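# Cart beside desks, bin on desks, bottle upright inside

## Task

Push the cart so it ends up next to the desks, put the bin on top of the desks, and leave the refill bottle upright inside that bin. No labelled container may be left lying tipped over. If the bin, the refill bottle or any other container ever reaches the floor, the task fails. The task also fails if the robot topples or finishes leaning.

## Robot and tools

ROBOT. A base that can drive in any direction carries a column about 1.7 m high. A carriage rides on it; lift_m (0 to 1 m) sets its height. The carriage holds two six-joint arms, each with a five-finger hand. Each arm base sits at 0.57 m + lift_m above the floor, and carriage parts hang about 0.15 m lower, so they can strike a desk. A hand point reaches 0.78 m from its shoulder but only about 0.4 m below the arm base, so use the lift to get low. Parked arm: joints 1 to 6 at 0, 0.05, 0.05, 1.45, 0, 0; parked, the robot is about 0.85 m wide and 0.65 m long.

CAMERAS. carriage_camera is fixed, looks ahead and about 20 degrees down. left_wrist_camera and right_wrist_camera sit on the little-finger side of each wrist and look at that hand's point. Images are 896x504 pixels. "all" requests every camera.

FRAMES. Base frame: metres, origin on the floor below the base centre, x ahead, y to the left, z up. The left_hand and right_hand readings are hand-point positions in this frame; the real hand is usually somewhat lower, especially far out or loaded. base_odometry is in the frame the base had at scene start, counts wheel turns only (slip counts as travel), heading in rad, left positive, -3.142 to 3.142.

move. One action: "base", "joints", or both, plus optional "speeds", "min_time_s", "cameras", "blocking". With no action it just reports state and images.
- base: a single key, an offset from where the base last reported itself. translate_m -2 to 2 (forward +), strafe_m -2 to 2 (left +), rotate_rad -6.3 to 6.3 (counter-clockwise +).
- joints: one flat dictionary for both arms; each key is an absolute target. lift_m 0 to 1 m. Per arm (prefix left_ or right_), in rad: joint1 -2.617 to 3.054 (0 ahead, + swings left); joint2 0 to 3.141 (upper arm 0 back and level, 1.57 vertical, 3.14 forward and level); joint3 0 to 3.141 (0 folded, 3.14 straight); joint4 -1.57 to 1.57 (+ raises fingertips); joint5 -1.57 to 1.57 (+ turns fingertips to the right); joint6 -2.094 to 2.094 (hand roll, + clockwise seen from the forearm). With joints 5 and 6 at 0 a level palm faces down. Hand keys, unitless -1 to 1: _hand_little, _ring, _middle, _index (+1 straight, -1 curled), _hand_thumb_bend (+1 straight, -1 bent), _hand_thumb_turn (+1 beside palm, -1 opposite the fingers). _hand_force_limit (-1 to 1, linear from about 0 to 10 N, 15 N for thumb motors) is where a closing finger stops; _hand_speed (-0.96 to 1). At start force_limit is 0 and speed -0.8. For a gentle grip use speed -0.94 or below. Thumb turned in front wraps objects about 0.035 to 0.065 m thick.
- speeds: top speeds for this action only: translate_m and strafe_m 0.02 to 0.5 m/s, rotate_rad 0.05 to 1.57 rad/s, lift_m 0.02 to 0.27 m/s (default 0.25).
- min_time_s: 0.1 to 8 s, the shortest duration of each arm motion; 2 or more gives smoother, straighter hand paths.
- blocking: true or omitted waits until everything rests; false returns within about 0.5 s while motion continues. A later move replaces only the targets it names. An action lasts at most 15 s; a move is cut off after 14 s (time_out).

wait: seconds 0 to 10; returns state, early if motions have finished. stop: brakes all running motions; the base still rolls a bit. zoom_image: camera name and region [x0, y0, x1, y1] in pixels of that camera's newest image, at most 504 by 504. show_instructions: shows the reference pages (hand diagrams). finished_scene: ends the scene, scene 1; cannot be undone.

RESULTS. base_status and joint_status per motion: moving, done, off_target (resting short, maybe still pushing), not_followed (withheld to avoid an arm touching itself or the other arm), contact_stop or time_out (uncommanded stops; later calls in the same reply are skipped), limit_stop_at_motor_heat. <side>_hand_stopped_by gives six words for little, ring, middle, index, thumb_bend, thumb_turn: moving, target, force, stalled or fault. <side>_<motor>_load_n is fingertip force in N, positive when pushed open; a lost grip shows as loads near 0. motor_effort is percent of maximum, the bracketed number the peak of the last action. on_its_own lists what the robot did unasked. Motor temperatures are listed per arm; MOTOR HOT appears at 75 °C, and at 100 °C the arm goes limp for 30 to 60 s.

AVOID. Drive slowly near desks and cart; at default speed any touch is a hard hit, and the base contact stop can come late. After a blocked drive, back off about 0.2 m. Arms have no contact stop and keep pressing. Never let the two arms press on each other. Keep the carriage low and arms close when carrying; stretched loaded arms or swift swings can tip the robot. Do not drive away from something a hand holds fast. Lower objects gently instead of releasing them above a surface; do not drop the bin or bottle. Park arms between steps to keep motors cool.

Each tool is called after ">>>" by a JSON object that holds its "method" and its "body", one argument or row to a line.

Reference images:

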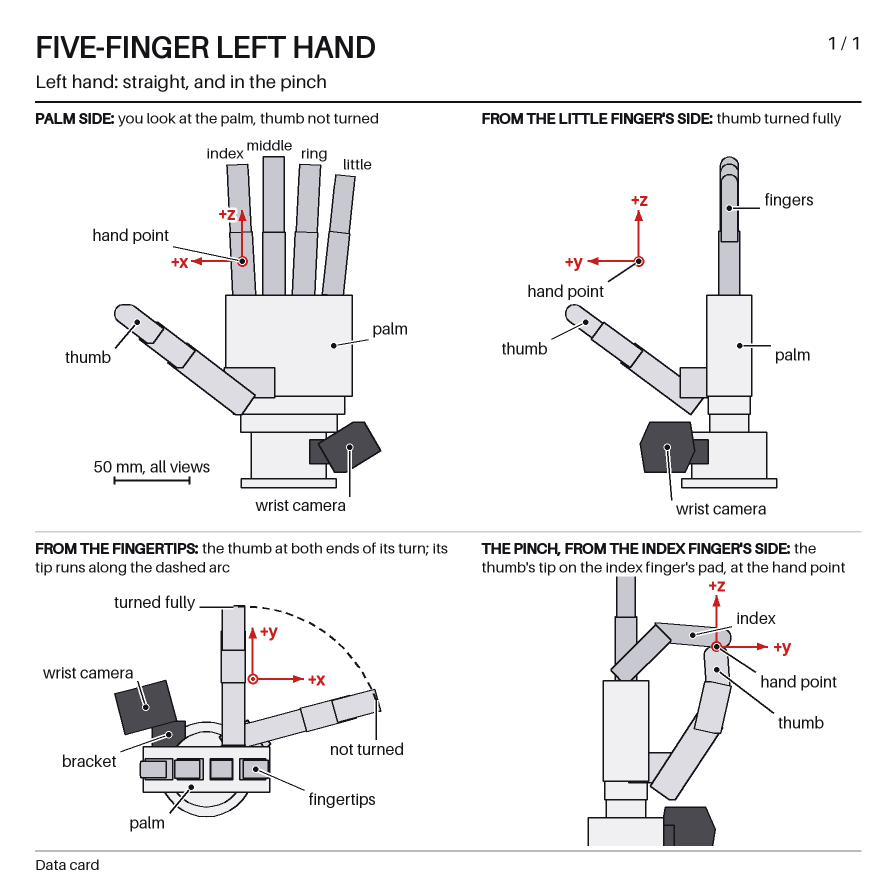

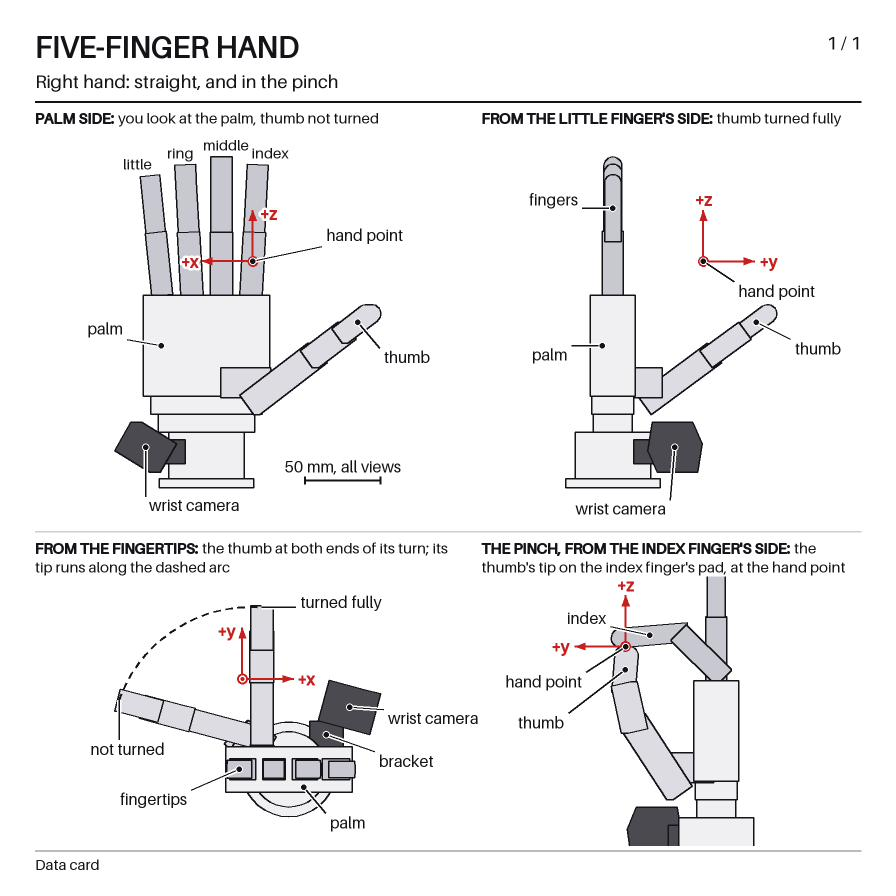

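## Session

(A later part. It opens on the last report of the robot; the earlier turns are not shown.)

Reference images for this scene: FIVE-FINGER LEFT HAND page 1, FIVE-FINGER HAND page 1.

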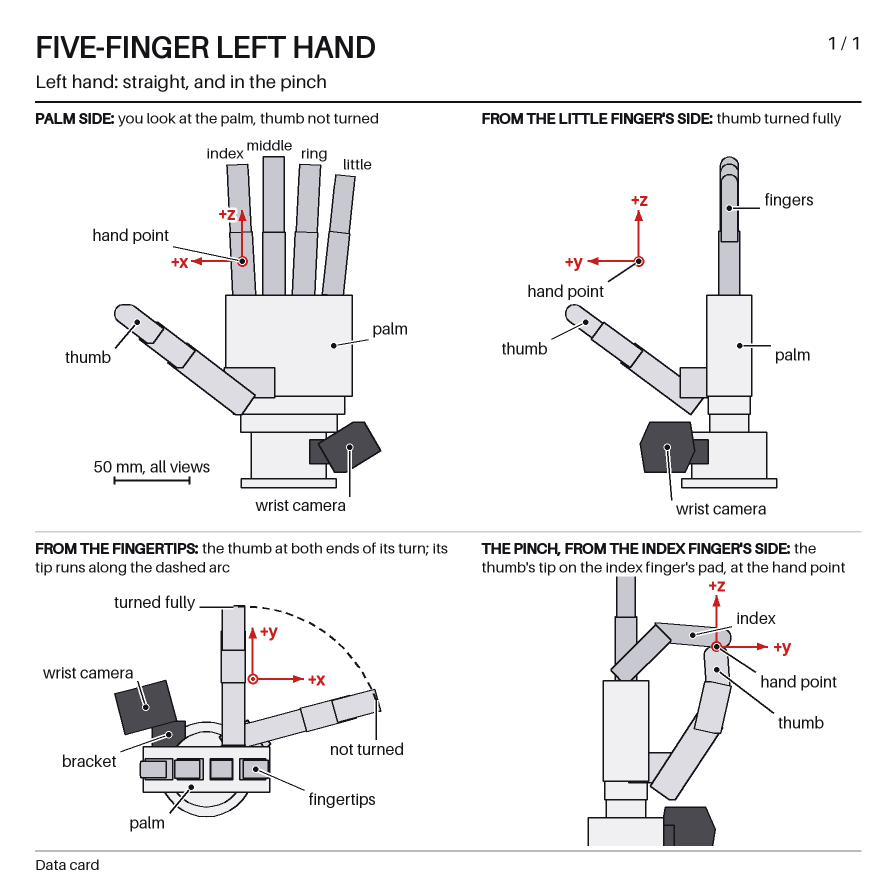

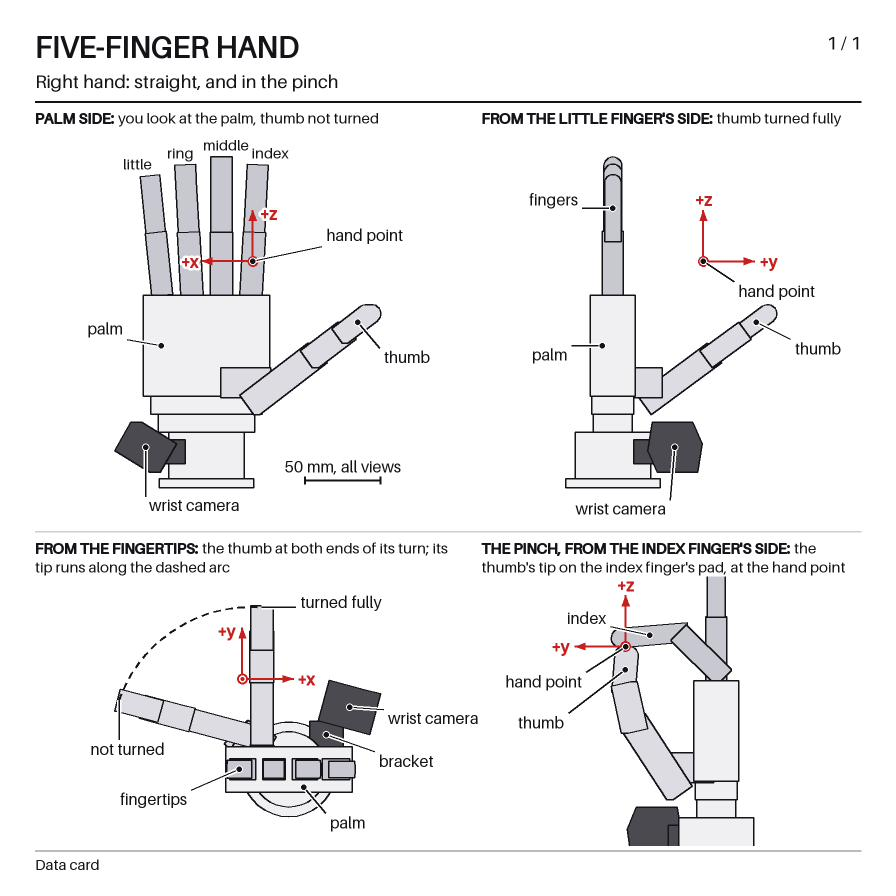

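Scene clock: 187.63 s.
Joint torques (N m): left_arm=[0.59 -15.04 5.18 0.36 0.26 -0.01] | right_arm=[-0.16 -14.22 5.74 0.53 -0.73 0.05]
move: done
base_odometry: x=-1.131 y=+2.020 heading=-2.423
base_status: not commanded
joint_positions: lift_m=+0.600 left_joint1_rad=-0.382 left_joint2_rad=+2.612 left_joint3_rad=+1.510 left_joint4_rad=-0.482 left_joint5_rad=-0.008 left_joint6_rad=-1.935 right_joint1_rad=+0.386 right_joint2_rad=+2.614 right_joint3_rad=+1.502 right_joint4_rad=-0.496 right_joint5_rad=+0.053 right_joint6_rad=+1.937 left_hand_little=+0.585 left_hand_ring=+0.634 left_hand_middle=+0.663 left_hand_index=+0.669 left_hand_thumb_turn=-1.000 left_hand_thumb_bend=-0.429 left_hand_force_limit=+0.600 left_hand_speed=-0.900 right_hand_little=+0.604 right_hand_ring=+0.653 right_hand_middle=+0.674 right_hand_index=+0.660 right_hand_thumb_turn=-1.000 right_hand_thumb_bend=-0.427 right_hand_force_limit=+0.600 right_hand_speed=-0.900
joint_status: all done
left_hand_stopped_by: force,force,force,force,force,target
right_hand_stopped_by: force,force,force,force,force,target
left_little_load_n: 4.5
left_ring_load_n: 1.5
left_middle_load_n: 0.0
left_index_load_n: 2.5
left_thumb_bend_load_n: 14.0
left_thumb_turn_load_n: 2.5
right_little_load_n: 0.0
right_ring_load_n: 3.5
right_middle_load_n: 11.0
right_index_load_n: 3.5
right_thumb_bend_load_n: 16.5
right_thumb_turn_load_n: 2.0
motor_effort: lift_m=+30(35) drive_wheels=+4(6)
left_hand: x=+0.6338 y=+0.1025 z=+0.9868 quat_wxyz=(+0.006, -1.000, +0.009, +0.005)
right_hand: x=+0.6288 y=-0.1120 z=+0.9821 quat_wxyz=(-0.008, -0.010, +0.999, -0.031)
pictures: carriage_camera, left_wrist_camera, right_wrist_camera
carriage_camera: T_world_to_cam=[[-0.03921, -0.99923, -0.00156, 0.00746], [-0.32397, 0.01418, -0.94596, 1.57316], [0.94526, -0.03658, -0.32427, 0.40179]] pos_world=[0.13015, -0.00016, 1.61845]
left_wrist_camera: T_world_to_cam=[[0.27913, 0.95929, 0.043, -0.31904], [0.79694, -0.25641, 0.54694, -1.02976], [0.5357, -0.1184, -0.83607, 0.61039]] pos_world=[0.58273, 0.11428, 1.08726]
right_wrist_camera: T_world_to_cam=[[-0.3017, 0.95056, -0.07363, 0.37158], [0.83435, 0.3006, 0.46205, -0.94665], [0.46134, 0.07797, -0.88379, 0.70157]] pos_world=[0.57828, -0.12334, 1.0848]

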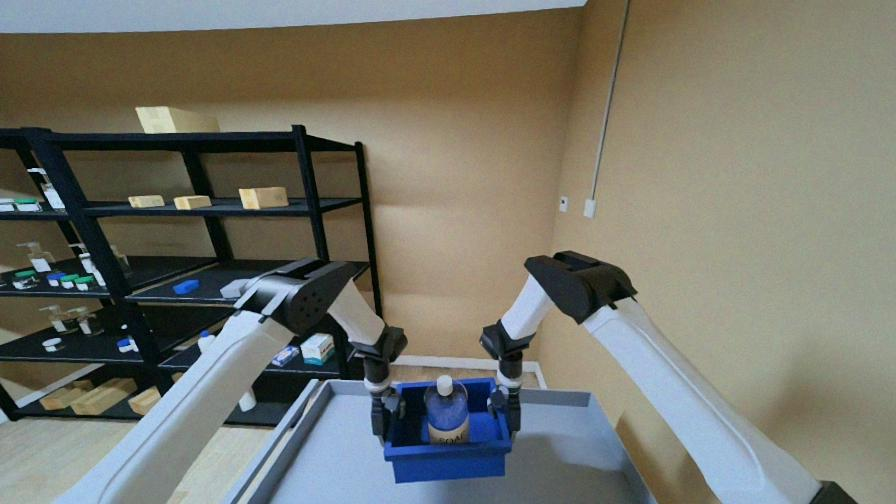

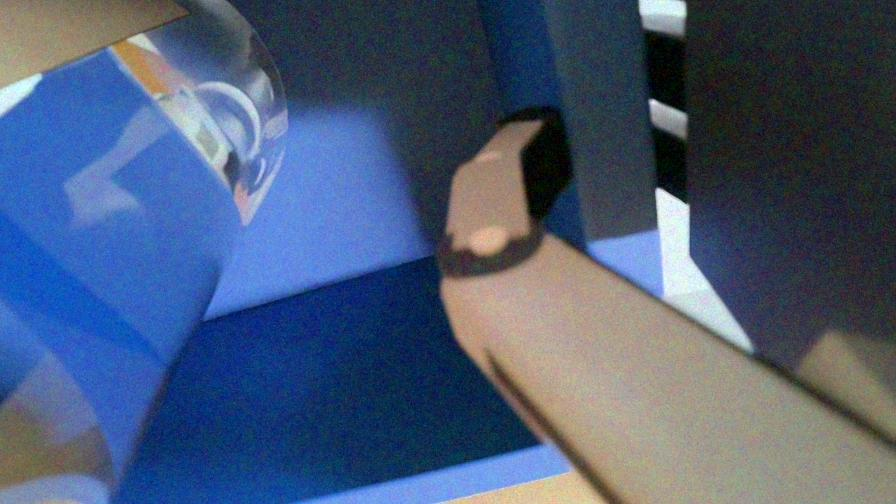

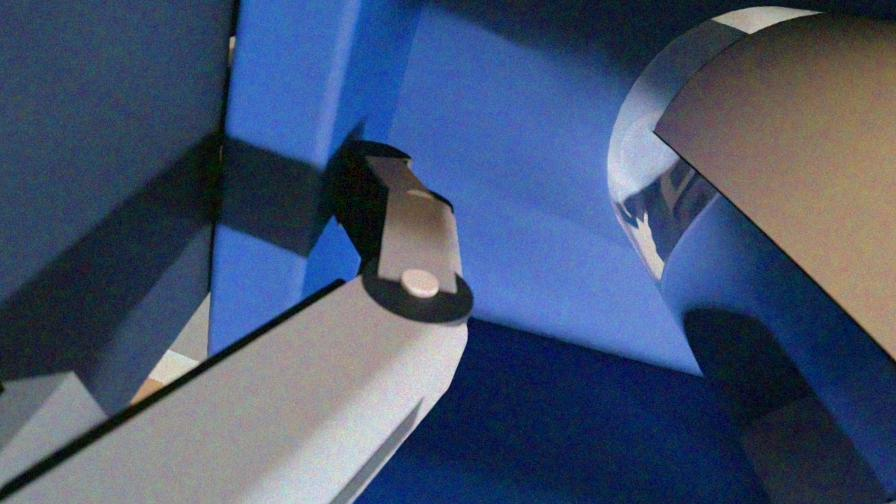

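>>> {"method": "move", "body": {
  "base": {"translate_m": -0.35},
  "speeds": {"translate_m": 0.12},
  "cameras": ["carriage_camera"]
}}

>>> {"method": "move", "body": {
  "base": {"strafe_m": 1.1},
  "speeds": {"strafe_m": 0.15},
  "cameras": ["all"]
}}

Scene clock: 192.87 s.
Joint torques (N m): left_arm=[0.44 -15.13 5.18 0.32 0.23 0.02] | right_arm=[-0.1 -14.26 5.87 0.52 -0.74 0.01]
move: done
base_odometry: x=-0.868 y=+2.250 heading=-2.424
base_status: done
joint_positions: lift_m=+0.600 left_joint1_rad=-0.382 left_joint2_rad=+2.612 left_joint3_rad=+1.510 left_joint4_rad=-0.482 left_joint5_rad=-0.008 left_joint6_rad=-1.935 right_joint1_rad=+0.386 right_joint2_rad=+2.614 right_joint3_rad=+1.502 right_joint4_rad=-0.496 right_joint5_rad=+0.054 right_joint6_rad=+1.937 left_hand_little=+0.585 left_hand_ring=+0.634 left_hand_middle=+0.663 left_hand_index=+0.669 left_hand_thumb_turn=-1.000 left_hand_thumb_bend=-0.429 left_hand_force_limit=+0.600 left_hand_speed=-0.900 right_hand_little=+0.604 right_hand_ring=+0.653 right_hand_middle=+0.674 right_hand_index=+0.660 right_hand_thumb_turn=-1.000 right_hand_thumb_bend=-0.427 right_hand_force_limit=+0.600 right_hand_speed=-0.900
joint_status: not commanded
left_hand_stopped_by: force,force,force,force,force,target
right_hand_stopped_by: force,force,force,force,force,target
left_little_load_n: 4.0
left_ring_load_n: 1.0
left_middle_load_n: 0.5
left_index_load_n: 2.5
left_thumb_bend_load_n: 14.5
left_thumb_turn_load_n: 2.0
right_little_load_n: 0.0
right_ring_load_n: 3.0
right_middle_load_n: 10.5
right_index_load_n: 3.0
right_thumb_bend_load_n: 16.5
right_thumb_turn_load_n: 2.0
motor_effort: lift_m=+30(30) drive_wheels=-4(12)
left_hand: x=+0.6338 y=+0.1023 z=+0.9868 quat_wxyz=(+0.006, -1.000, +0.009, +0.005)
right_hand: x=+0.6288 y=-0.1123 z=+0.9820 quat_wxyz=(-0.007, -0.010, +0.999, -0.032)
carriage_camera: T_world_to_cam=[[-0.03921, -0.99923, -0.00156, 0.00746], [-0.32397, 0.01418, -0.94596, 1.57316], [0.94526, -0.03658, -0.32427, 0.40179]] pos_world=[0.13015, -0.00016, 1.61845]

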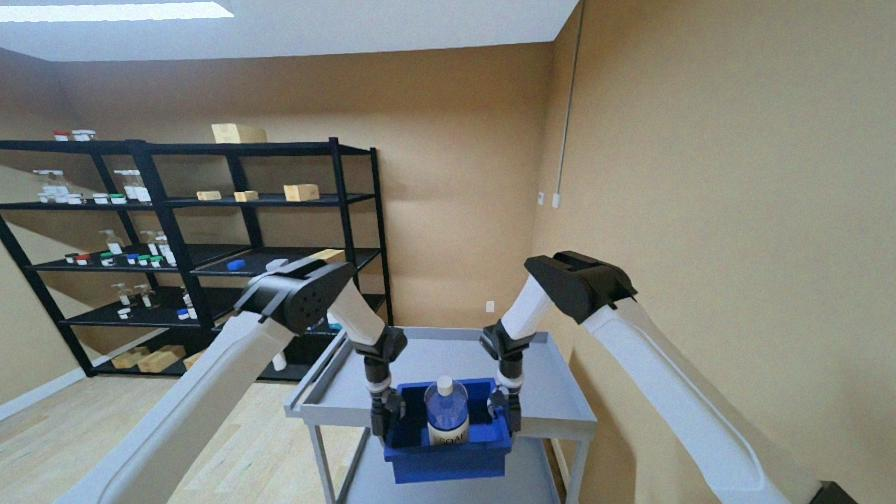

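Scene clock: 201.20 s.
Joint torques (N m): left_arm=[0.76 -14.86 5.22 0.27 0.26 -0.01] | right_arm=[-0.18 -14.11 5.79 0.56 -0.74 -0.01]
Motor temperatures (°C): left_arm=[24 49 35 28 24 24] | right_arm=[24 51 31 27 26 25]
move: done
base_odometry: x=-0.144 y=+1.422 heading=-2.423
base_status: done
joint_positions: lift_m=+0.600 left_joint1_rad=-0.387 left_joint2_rad=+2.612 left_joint3_rad=+1.510 left_joint4_rad=-0.482 left_joint5_rad=-0.013 left_joint6_rad=-1.935 right_joint1_rad=+0.388 right_joint2_rad=+2.614 right_joint3_rad=+1.502 right_joint4_rad=-0.500 right_joint5_rad=+0.056 right_joint6_rad=+1.939 left_hand_little=+0.585 left_hand_ring=+0.634 left_hand_middle=+0.663 left_hand_index=+0.669 left_hand_thumb_turn=-1.000 left_hand_thumb_bend=-0.429 left_hand_force_limit=+0.600 left_hand_speed=-0.900 right_hand_little=+0.604 right_hand_ring=+0.653 right_hand_middle=+0.674 right_hand_index=+0.660 right_hand_thumb_turn=-1.000 right_hand_thumb_bend=-0.427 right_hand_force_limit=+0.600 right_hand_speed=-0.900
joint_status: not commanded
left_hand_stopped_by: force,force,force,force,force,target
right_hand_stopped_by: force,force,force,force,force,target
left_little_load_n: 3.5
left_ring_load_n: 1.0
left_middle_load_n: 0.0
left_index_load_n: 3.0
left_thumb_bend_load_n: 13.0
left_thumb_turn_load_n: 2.5
right_little_load_n: 0.0
right_ring_load_n: 3.0
right_middle_load_n: 10.0
right_index_load_n: 3.5
right_thumb_bend_load_n: 15.0
right_thumb_turn_load_n: 1.5
motor_effort: lift_m=+30(30) drive_wheels=-4(11)
left_hand: x=+0.6332 y=+0.1014 z=+0.9866 quat_wxyz=(+0.008, -1.000, +0.011, +0.004)
right_hand: x=+0.6277 y=-0.1124 z=+0.9818 quat_wxyz=(-0.009, -0.010, +0.999, -0.033)
pictures: carriage_camera, left_wrist_camera, right_wrist_camera
carriage_camera: T_world_to_cam=[[-0.03921, -0.99923, -0.00156, 0.00746], [-0.32397, 0.01418, -0.94596, 1.57316], [0.94526, -0.03658, -0.32427, 0.40179]] pos_world=[0.13015, -0.00016, 1.61845]
left_wrist_camera: T_world_to_cam=[[0.28351, 0.95779, 0.04751, -0.32492], [0.79479, -0.2624, 0.54722, -1.02769], [0.53659, -0.11738, -0.83564, 0.6094]] pos_world=[0.58192, 0.11307, 1.08705]
right_wrist_camera: T_world_to_cam=[[-0.30206, 0.95016, -0.07712, 0.37518], [0.83549, 0.30283, 0.45853, -0.94254], [0.45903, 0.07407, -0.88533, 0.70436]] pos_world=[0.57749, -0.12323, 1.0847]

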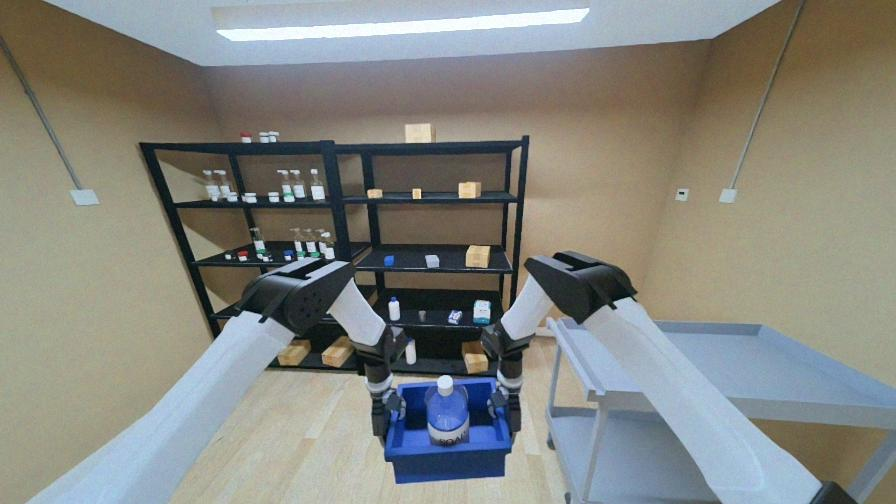

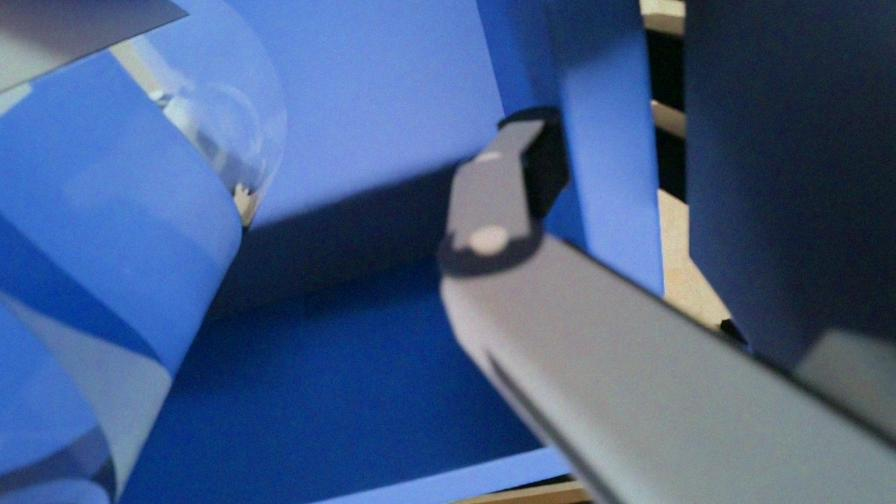

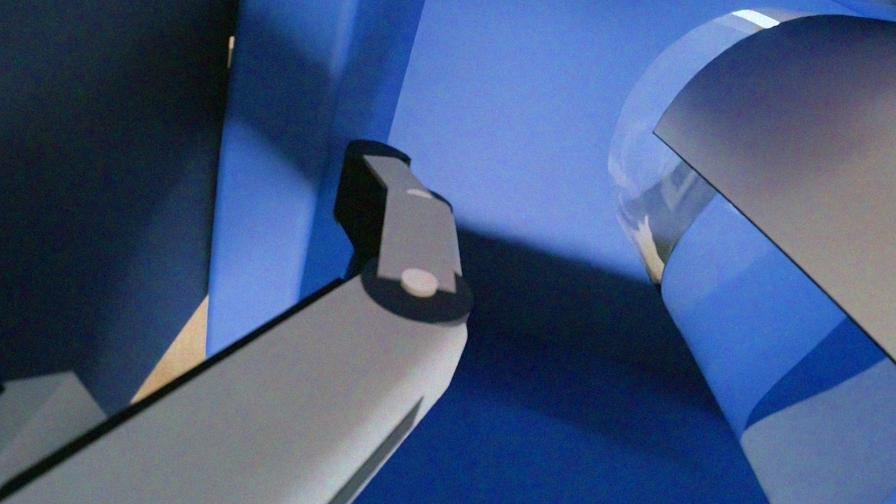

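>>> {"method": "move", "body": {
  "base": {"rotate_rad": 3.049},
  "speeds": {"rotate_rad": 0.4},
  "cameras": ["carriage_camera"]
}}

Scene clock: 210.07 s.
Joint torques (N m): left_arm=[0.84 -15.06 5.39 0.36 0.44 -0.02] | right_arm=[-0.49 -14.27 5.91 0.53 -0.52 0.01]
move: done
base_odometry: x=-0.144 y=+1.422 heading=+0.625
base_status: done
joint_positions: lift_m=+0.600 left_joint1_rad=-0.386 left_joint2_rad=+2.612 left_joint3_rad=+1.508 left_joint4_rad=-0.488 left_joint5_rad=-0.035 left_joint6_rad=-1.934 right_joint1_rad=+0.390 right_joint2_rad=+2.614 right_joint3_rad=+1.501 right_joint4_rad=-0.492 right_joint5_rad=+0.033 right_joint6_rad=+1.936 left_hand_little=+0.585 left_hand_ring=+0.634 left_hand_middle=+0.663 left_hand_index=+0.669 left_hand_thumb_turn=-1.000 left_hand_thumb_bend=-0.427 left_hand_force_limit=+0.600 left_hand_speed=-0.900 right_hand_little=+0.604 right_hand_ring=+0.653 right_hand_middle=+0.673 right_hand_index=+0.660 right_hand_thumb_turn=-1.000 right_hand_thumb_bend=-0.429 right_hand_force_limit=+0.600 right_hand_speed=-0.900
joint_status: not commanded
left_hand_stopped_by: force,force,force,force,force,target
right_hand_stopped_by: force,force,force,force,force,target
left_little_load_n: 3.5
left_ring_load_n: 1.5
left_middle_load_n: 3.0
left_index_load_n: 4.5
left_thumb_bend_load_n: 15.5
left_thumb_turn_load_n: 3.0
right_little_load_n: 3.0
right_ring_load_n: 1.5
right_middle_load_n: 2.0
right_index_load_n: 2.0
right_thumb_bend_load_n: 14.5
right_thumb_turn_load_n: 2.5
motor_effort: lift_m=+29(30) drive_wheels=+16(23)
left_hand: x=+0.6326 y=+0.1068 z=+0.9850 quat_wxyz=(+0.020, -1.000, +0.011, +0.003)
right_hand: x=+0.6271 y=-0.1066 z=+0.9828 quat_wxyz=(-0.010, -0.013, +1.000, -0.022)
carriage_camera: T_world_to_cam=[[-0.03921, -0.99923, -0.00156, 0.00746], [-0.32397, 0.01418, -0.94596, 1.57316], [0.94526, -0.03658, -0.32427, 0.40179]] pos_world=[0.13015, -0.00016, 1.61845]

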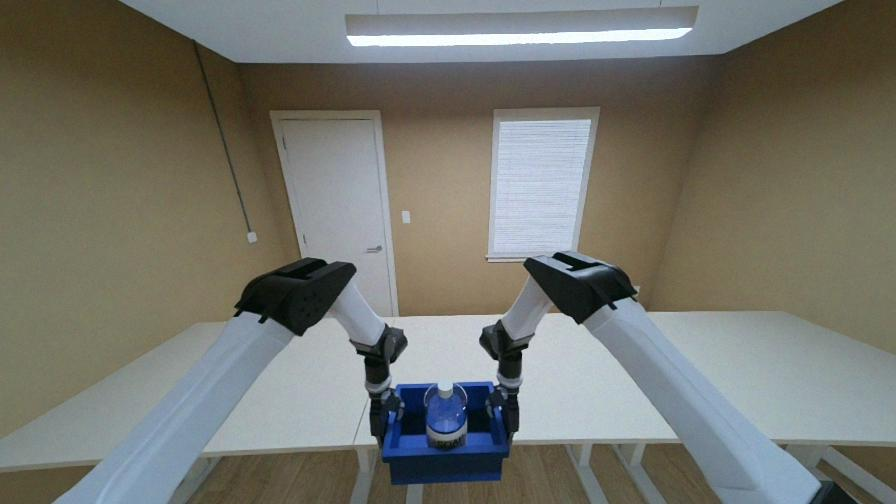

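>>> {"method": "move", "body": {
  "base": {"translate_m": 0.22},
  "speeds": {"translate_m": 0.12},
  "cameras": ["all"]
}}

Scene clock: 213.13 s.
Joint torques (N m): left_arm=[0.64 -14.91 5.35 0.36 0.51 -0.01] | right_arm=[-0.53 -14.27 5.85 0.51 -0.5 0.01]
move: done
base_odometry: x=+0.034 y=+1.551 heading=+0.627
base_status: done
joint_positions: lift_m=+0.600 left_joint1_rad=-0.386 left_joint2_rad=+2.612 left_joint3_rad=+1.508 left_joint4_rad=-0.490 left_joint5_rad=-0.034 left_joint6_rad=-1.934 right_joint1_rad=+0.390 right_joint2_rad=+2.614 right_joint3_rad=+1.501 right_joint4_rad=-0.495 right_joint5_rad=+0.032 right_joint6_rad=+1.936 left_hand_little=+0.585 left_hand_ring=+0.634 left_hand_middle=+0.663 left_hand_index=+0.669 left_hand_thumb_turn=-1.000 left_hand_thumb_bend=-0.427 left_hand_force_limit=+0.600 left_hand_speed=-0.900 right_hand_little=+0.604 right_hand_ring=+0.653 right_hand_middle=+0.673 right_hand_index=+0.660 right_hand_thumb_turn=-1.000 right_hand_thumb_bend=-0.429 right_hand_force_limit=+0.600 right_hand_speed=-0.900
joint_status: not commanded
left_hand_stopped_by: force,force,force,force,force,target
right_hand_stopped_by: force,force,force,force,force,target
left_little_load_n: 3.5
left_ring_load_n: 1.5
left_middle_load_n: 3.5
left_index_load_n: 4.5
left_thumb_bend_load_n: 15.5
left_thumb_turn_load_n: 3.0
right_little_load_n: 3.0
right_ring_load_n: 1.5
right_middle_load_n: 2.0
right_index_load_n: 2.0
right_thumb_bend_load_n: 14.5
right_thumb_turn_load_n: 2.0
motor_effort: lift_m=+29(30) drive_wheels=-16(23)
left_hand: x=+0.6320 y=+0.1069 z=+0.9849 quat_wxyz=(+0.020, -1.000, +0.012, +0.005)
right_hand: x=+0.6263 y=-0.1066 z=+0.9828 quat_wxyz=(-0.011, -0.013, +1.000, -0.021)
pictures: carriage_camera, left_wrist_camera, right_wrist_camera
carriage_camera: T_world_to_cam=[[-0.03921, -0.99923, -0.00156, 0.00746], [-0.32397, 0.01418, -0.94596, 1.57316], [0.94526, -0.03658, -0.32427, 0.40179]] pos_world=[0.13015, -0.00016, 1.61845]
left_wrist_camera: T_world_to_cam=[[0.2839, 0.95631, 0.06973, -0.3518], [0.7955, -0.27552, 0.53969, -1.01605], [0.53533, -0.09775, -0.83897, 0.61126]] pos_world=[0.58092, 0.11625, 1.08571]
right_wrist_camera: T_world_to_cam=[[-0.30655, 0.95039, -0.05272, 0.34826], [0.83652, 0.29542, 0.46148, -0.94788], [0.45416, 0.09737, -0.88558, 0.71115]] pos_world=[0.57671, -0.1202, 1.08557]

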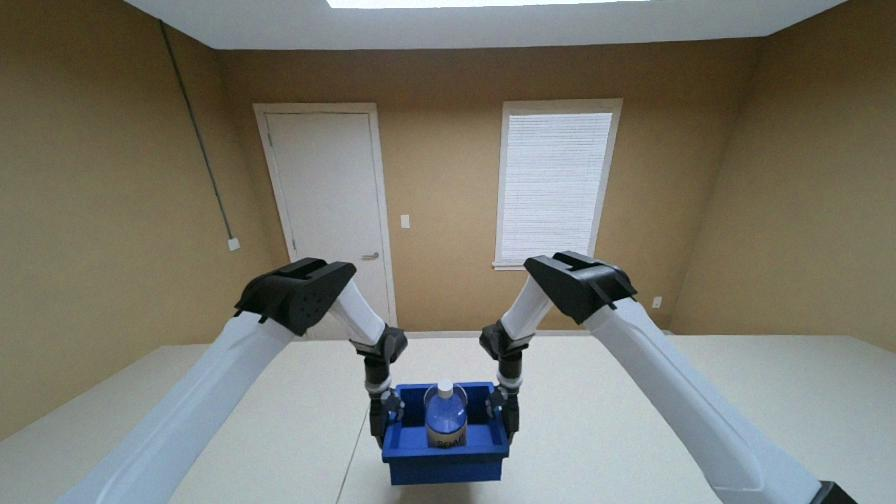

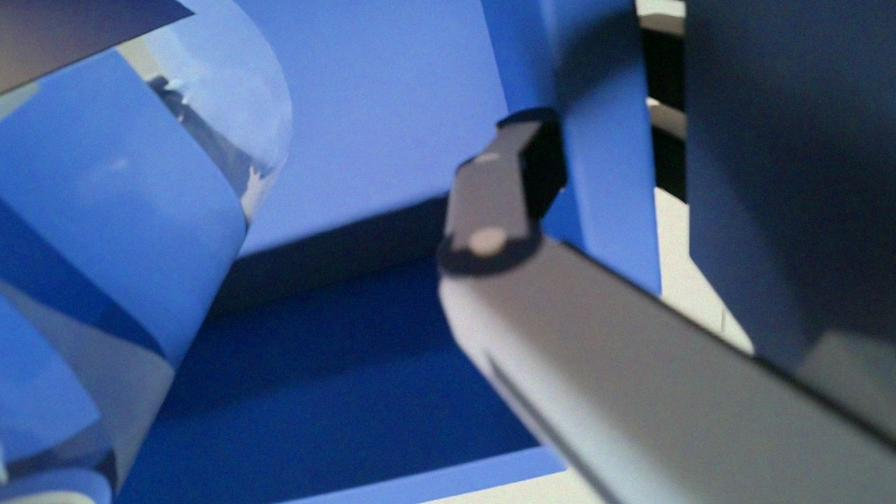

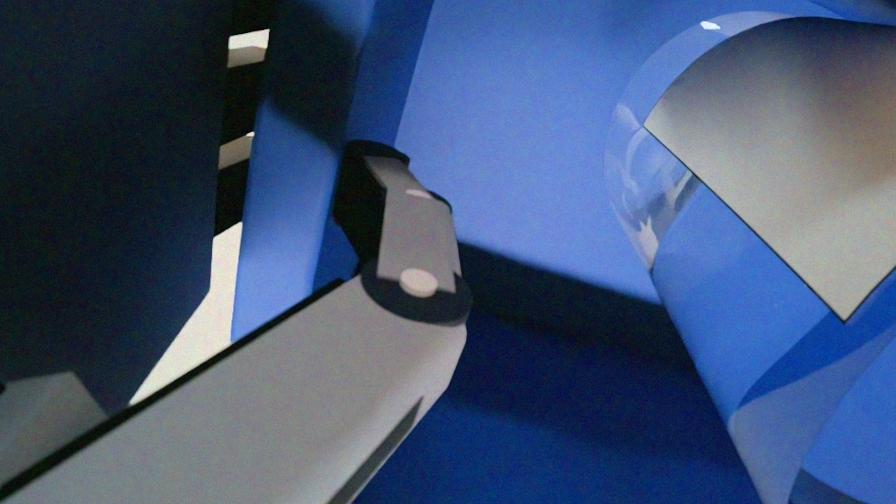

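>>> {"method": "move", "body": {
  "joints": {"lift_m": 0.52},
  "speeds": {"lift_m": 0.06},
  "cameras": ["all"]
}}

>>> {"method": "zoom_image", "body": {
  "camera": "carriage_camera",
  "region": [300, 340, 600, 504]
}}

Scene clock: 216.63 s.
Joint torques (N m): left_arm=[0.73 -15.04 5.42 0.32 0.45 0.02] | right_arm=[-0.51 -14.37 5.89 0.51 -0.51 0.01]
Motor temperatures (°C): left_arm=[24 51 34 28 24 24] | right_arm=[24 55 32 27 26 25]
move: done
base_odometry: x=+0.034 y=+1.551 heading=+0.627
base_status: not commanded
joint_positions: lift_m=+0.520 left_joint1_rad=-0.386 left_joint2_rad=+2.612 left_joint3_rad=+1.508 left_joint4_rad=-0.490 left_joint5_rad=-0.033 left_joint6_rad=-1.934 right_joint1_rad=+0.390 right_joint2_rad=+2.614 right_joint3_rad=+1.501 right_joint4_rad=-0.495 right_joint5_rad=+0.032 right_joint6_rad=+1.936 left_hand_little=+0.585 left_hand_ring=+0.634 left_hand_middle=+0.663 left_hand_index=+0.669 left_hand_thumb_turn=-1.000 left_hand_thumb_bend=-0.427 left_hand_force_limit=+0.600 left_hand_speed=-0.900 right_hand_little=+0.604 right_hand_ring=+0.653 right_hand_middle=+0.673 right_hand_index=+0.660 right_hand_thumb_turn=-1.000 right_hand_thumb_bend=-0.429 right_hand_force_limit=+0.600 right_hand_speed=-0.900
joint_status: all done
left_hand_stopped_by: force,force,force,force,force,target
right_hand_stopped_by: force,force,force,force,force,target
left_little_load_n: 3.5
left_ring_load_n: 1.5
left_middle_load_n: 3.5
left_index_load_n: 4.5
left_thumb_bend_load_n: 16.0
left_thumb_turn_load_n: 3.0
right_little_load_n: 3.0
right_ring_load_n: 1.5
right_middle_load_n: 2.0
right_index_load_n: 2.0
right_thumb_bend_load_n: 14.5
right_thumb_turn_load_n: 2.0
motor_effort: lift_m=+28(28) drive_wheels=+14(17)
left_hand: x=+0.6316 y=+0.1068 z=+0.9050 quat_wxyz=(+0.020, -1.000, +0.012, +0.005)
right_hand: x=+0.6262 y=-0.1067 z=+0.9028 quat_wxyz=(-0.011, -0.013, +1.000, -0.022)
pictures: carriage_camera, left_wrist_camera, right_wrist_camera
carriage_camera: T_world_to_cam=[[-0.03921, -0.99923, -0.00156, 0.00734], [-0.32397, 0.01418, -0.94596, 1.49767], [0.94526, -0.03658, -0.32427, 0.37591]] pos_world=[0.13015, -0.00016, 1.53865]
left_wrist_camera: T_world_to_cam=[[0.28397, 0.95637, 0.06871, -0.34516], [0.79614, -0.27511, 0.53896, -0.97237], [0.53435, -0.09835, -0.83952, 0.54557]] pos_world=[0.58062, 0.11625, 1.00581]
right_wrist_camera: T_world_to_cam=[[-0.30661, 0.95035, -0.0531, 0.34442], [0.83677, 0.29571, 0.46084, -0.91035], [0.45366, 0.09687, -0.88589, 0.64088]] pos_world=[0.57661, -0.1202, 1.00557]

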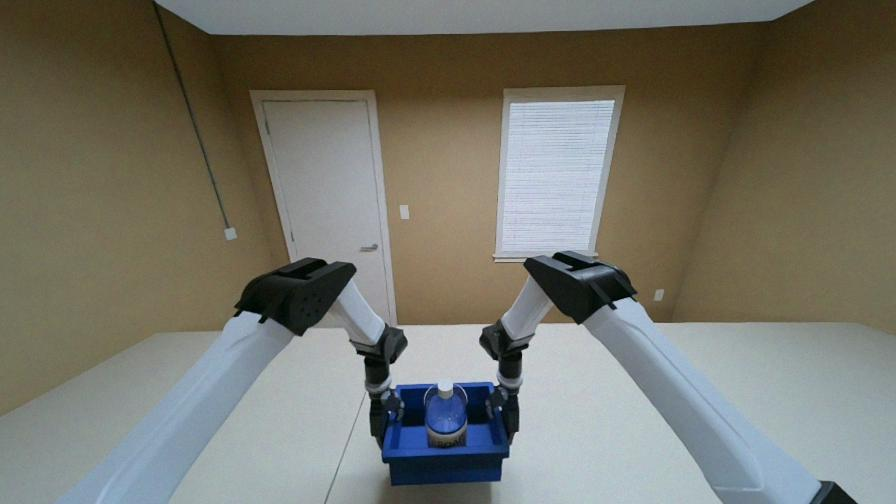

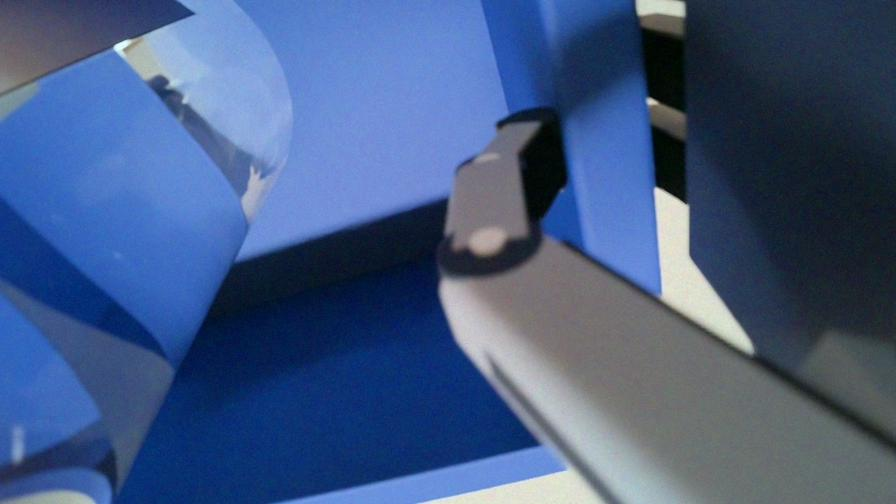

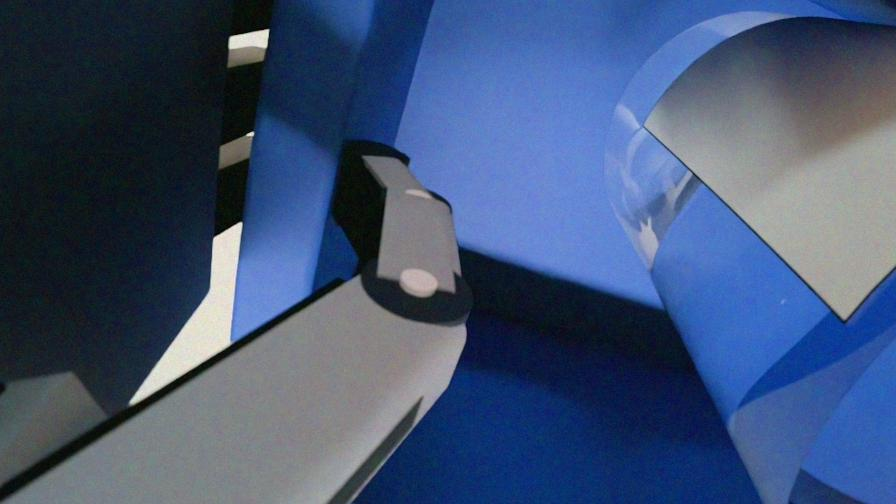

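Scaled by 1.680 from the camera's image (finer frame: 1280x720).

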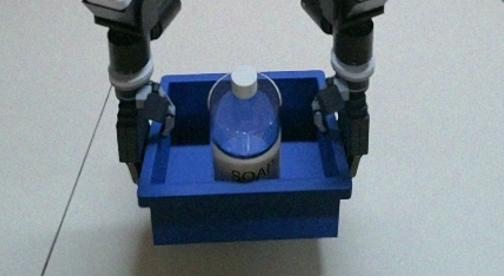

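>>> {"method": "move", "body": {
  "base": {"translate_m": 0.11},
  "speeds": {"translate_m": 0.08}
}}

>>> {"method": "move", "body": {
  "joints": {"lift_m": 0.46},
  "speeds": {"lift_m": 0.05},
  "cameras": ["all"]
}}

>>> {"method": "zoom_image", "body": {
  "camera": "carriage_camera",
  "region": [300, 340, 600, 504]
}}

Scene clock: 219.67 s.
Joint torques (N m): left_arm=[0.73 -15.19 5.3 0.35 0.48 0] | right_arm=[-0.59 -14.35 5.79 0.52 -0.48 0.02]
Motor temperatures (°C): left_arm=[24 51 34 28 24 24] | right_arm=[24 55 32 27 26 25]
move: done
base_odometry: x=+0.123 y=+1.616 heading=+0.629
base_status: done
joint_positions: lift_m=+0.520 left_joint1_rad=-0.386 left_joint2_rad=+2.612 left_joint3_rad=+1.508 left_joint4_rad=-0.492 left_joint5_rad=-0.034 left_joint6_rad=-1.934 right_joint1_rad=+0.391 right_joint2_rad=+2.614 right_joint3_rad=+1.501 right_joint4_rad=-0.496 right_joint5_rad=+0.030 right_joint6_rad=+1.936 left_hand_little=+0.585 left_hand_ring=+0.634 left_hand_middle=+0.663 left_hand_index=+0.669 left_hand_thumb_turn=-1.000 left_hand_thumb_bend=-0.427 left_hand_force_limit=+0.600 left_hand_speed=-0.900 right_hand_little=+0.604 right_hand_ring=+0.653 right_hand_middle=+0.673 right_hand_index=+0.660 right_hand_thumb_turn=-1.000 right_hand_thumb_bend=-0.429 right_hand_force_limit=+0.600 right_hand_speed=-0.900
joint_status: not commanded
left_hand_stopped_by: force,force,force,force,force,target
right_hand_stopped_by: force,force,force,force,force,target
left_little_load_n: 3.5
left_ring_load_n: 1.5
left_middle_load_n: 3.0
left_index_load_n: 4.5
left_thumb_bend_load_n: 15.5
left_thumb_turn_load_n: 3.0
right_little_load_n: 3.0
right_ring_load_n: 1.5
right_middle_load_n: 2.0
right_index_load_n: 2.0
right_thumb_bend_load_n: 14.5
right_thumb_turn_load_n: 2.0
motor_effort: lift_m=+28(28) drive_wheels=+14(25)
left_hand: x=+0.6311 y=+0.1072 z=+0.9049 quat_wxyz=(+0.021, -1.000, +0.012, +0.006)
right_hand: x=+0.6256 y=-0.1063 z=+0.9028 quat_wxyz=(-0.012, -0.013, +1.000, -0.021)
pictures: none

Scene clock: 221.23 s.
Joint torques (N m): left_arm=[0.9 -13.07 5.34 0.75 0.49 -0.01] | right_arm=[-0.51 -12.07 6.05 0.87 -0.48 0.05]
Motor temperatures (°C): left_arm=[24 51 34 28 24 24] | right_arm=[24 55 32 27 26 25]
move: done
base_odometry: x=+0.123 y=+1.616 heading=+0.628
base_status: not commanded
joint_positions: lift_m=+0.460 left_joint1_rad=-0.386 left_joint2_rad=+2.590 left_joint3_rad=+1.508 left_joint4_rad=-0.520 left_joint5_rad=-0.035 left_joint6_rad=-1.933 right_joint1_rad=+0.391 right_joint2_rad=+2.587 right_joint3_rad=+1.501 right_joint4_rad=-0.530 right_joint5_rad=+0.030 right_joint6_rad=+1.932 left_hand_little=+0.585 left_hand_ring=+0.634 left_hand_middle=+0.663 left_hand_index=+0.669 left_hand_thumb_turn=-1.000 left_hand_thumb_bend=-0.427 left_hand_force_limit=+0.600 left_hand_speed=-0.900 right_hand_little=+0.604 right_hand_ring=+0.653 right_hand_middle=+0.673 right_hand_index=+0.660 right_hand_thumb_turn=-1.000 right_hand_thumb_bend=-0.429 right_hand_force_limit=+0.600 right_hand_speed=-0.900
joint_status: all done
left_hand_stopped_by: force,force,force,force,force,target
right_hand_stopped_by: force,force,force,force,force,target
left_little_load_n: 2.5
left_ring_load_n: 1.0
left_middle_load_n: 5.0
left_index_load_n: 1.5
left_thumb_bend_load_n: 11.5
left_thumb_turn_load_n: 2.0
right_little_load_n: 2.5
right_ring_load_n: 0.5
right_middle_load_n: 5.0
right_index_load_n: 1.5
right_thumb_bend_load_n: 12.0
right_thumb_turn_load_n: 1.5
motor_effort: lift_m=+21(26) drive_wheels=+15(18)
left_hand: x=+0.6311 y=+0.1073 z=+0.8541 quat_wxyz=(+0.022, -1.000, +0.012, +0.008)
right_hand: x=+0.6251 y=-0.1063 z=+0.8536 quat_wxyz=(-0.015, -0.015, +1.000, -0.022)
pictures: carriage_camera, left_wrist_camera, right_wrist_camera
carriage_camera: T_world_to_cam=[[-0.03921, -0.99923, -0.00156, 0.00725], [-0.32397, 0.01418, -0.94596, 1.44148], [0.94526, -0.03658, -0.32427, 0.35665]] pos_world=[0.13015, -0.00016, 1.47925]
left_wrist_camera: T_world_to_cam=[[0.28557, 0.95574, 0.07081, -0.3447], [0.79894, -0.27822, 0.53318, -0.94102], [0.52929, -0.09569, -0.84303, 0.50905]] pos_world=[0.58083, 0.11634, 0.95529]
right_wrist_camera: T_world_to_cam=[[-0.31092, 0.94901, -0.05207, 0.34279], [0.83907, 0.29981, 0.45395, -0.88202], [0.44641, 0.09745, -0.8895, 0.60552]] pos_world=[0.57634, -0.11989, 0.95685]

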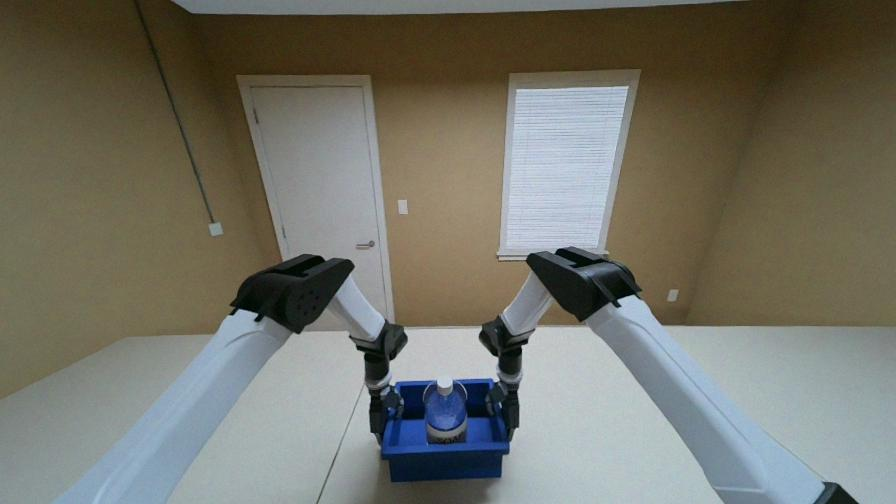

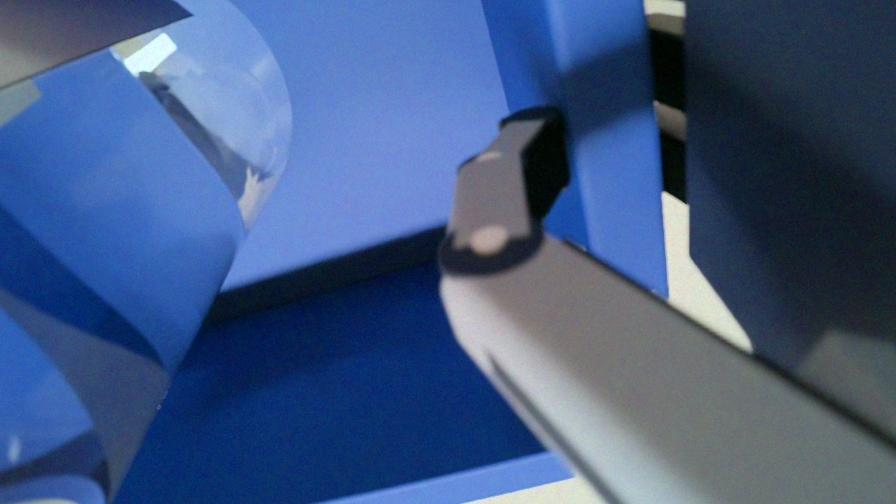

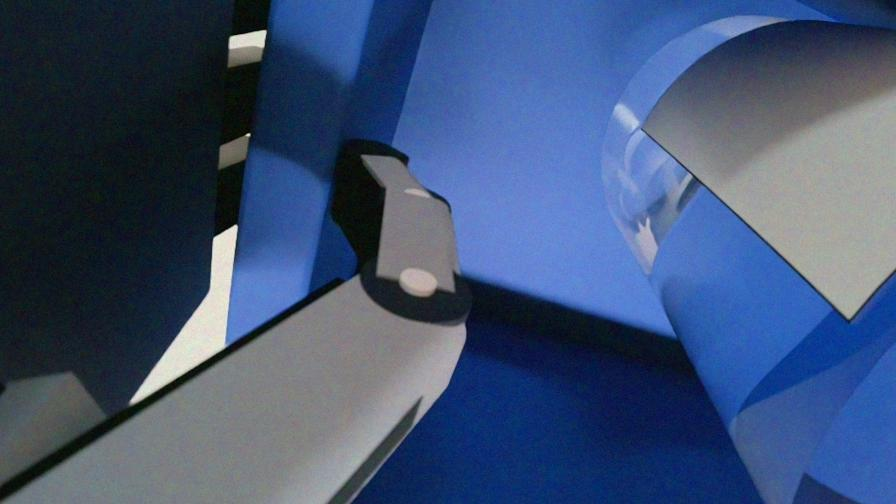

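Scaled by 1.680 from the camera's image (finer frame: 1280x720).

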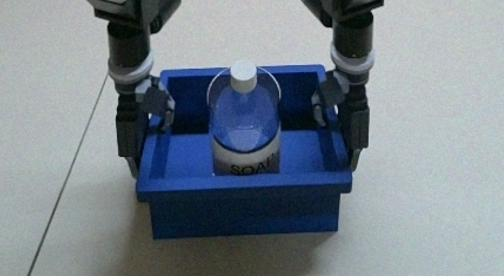

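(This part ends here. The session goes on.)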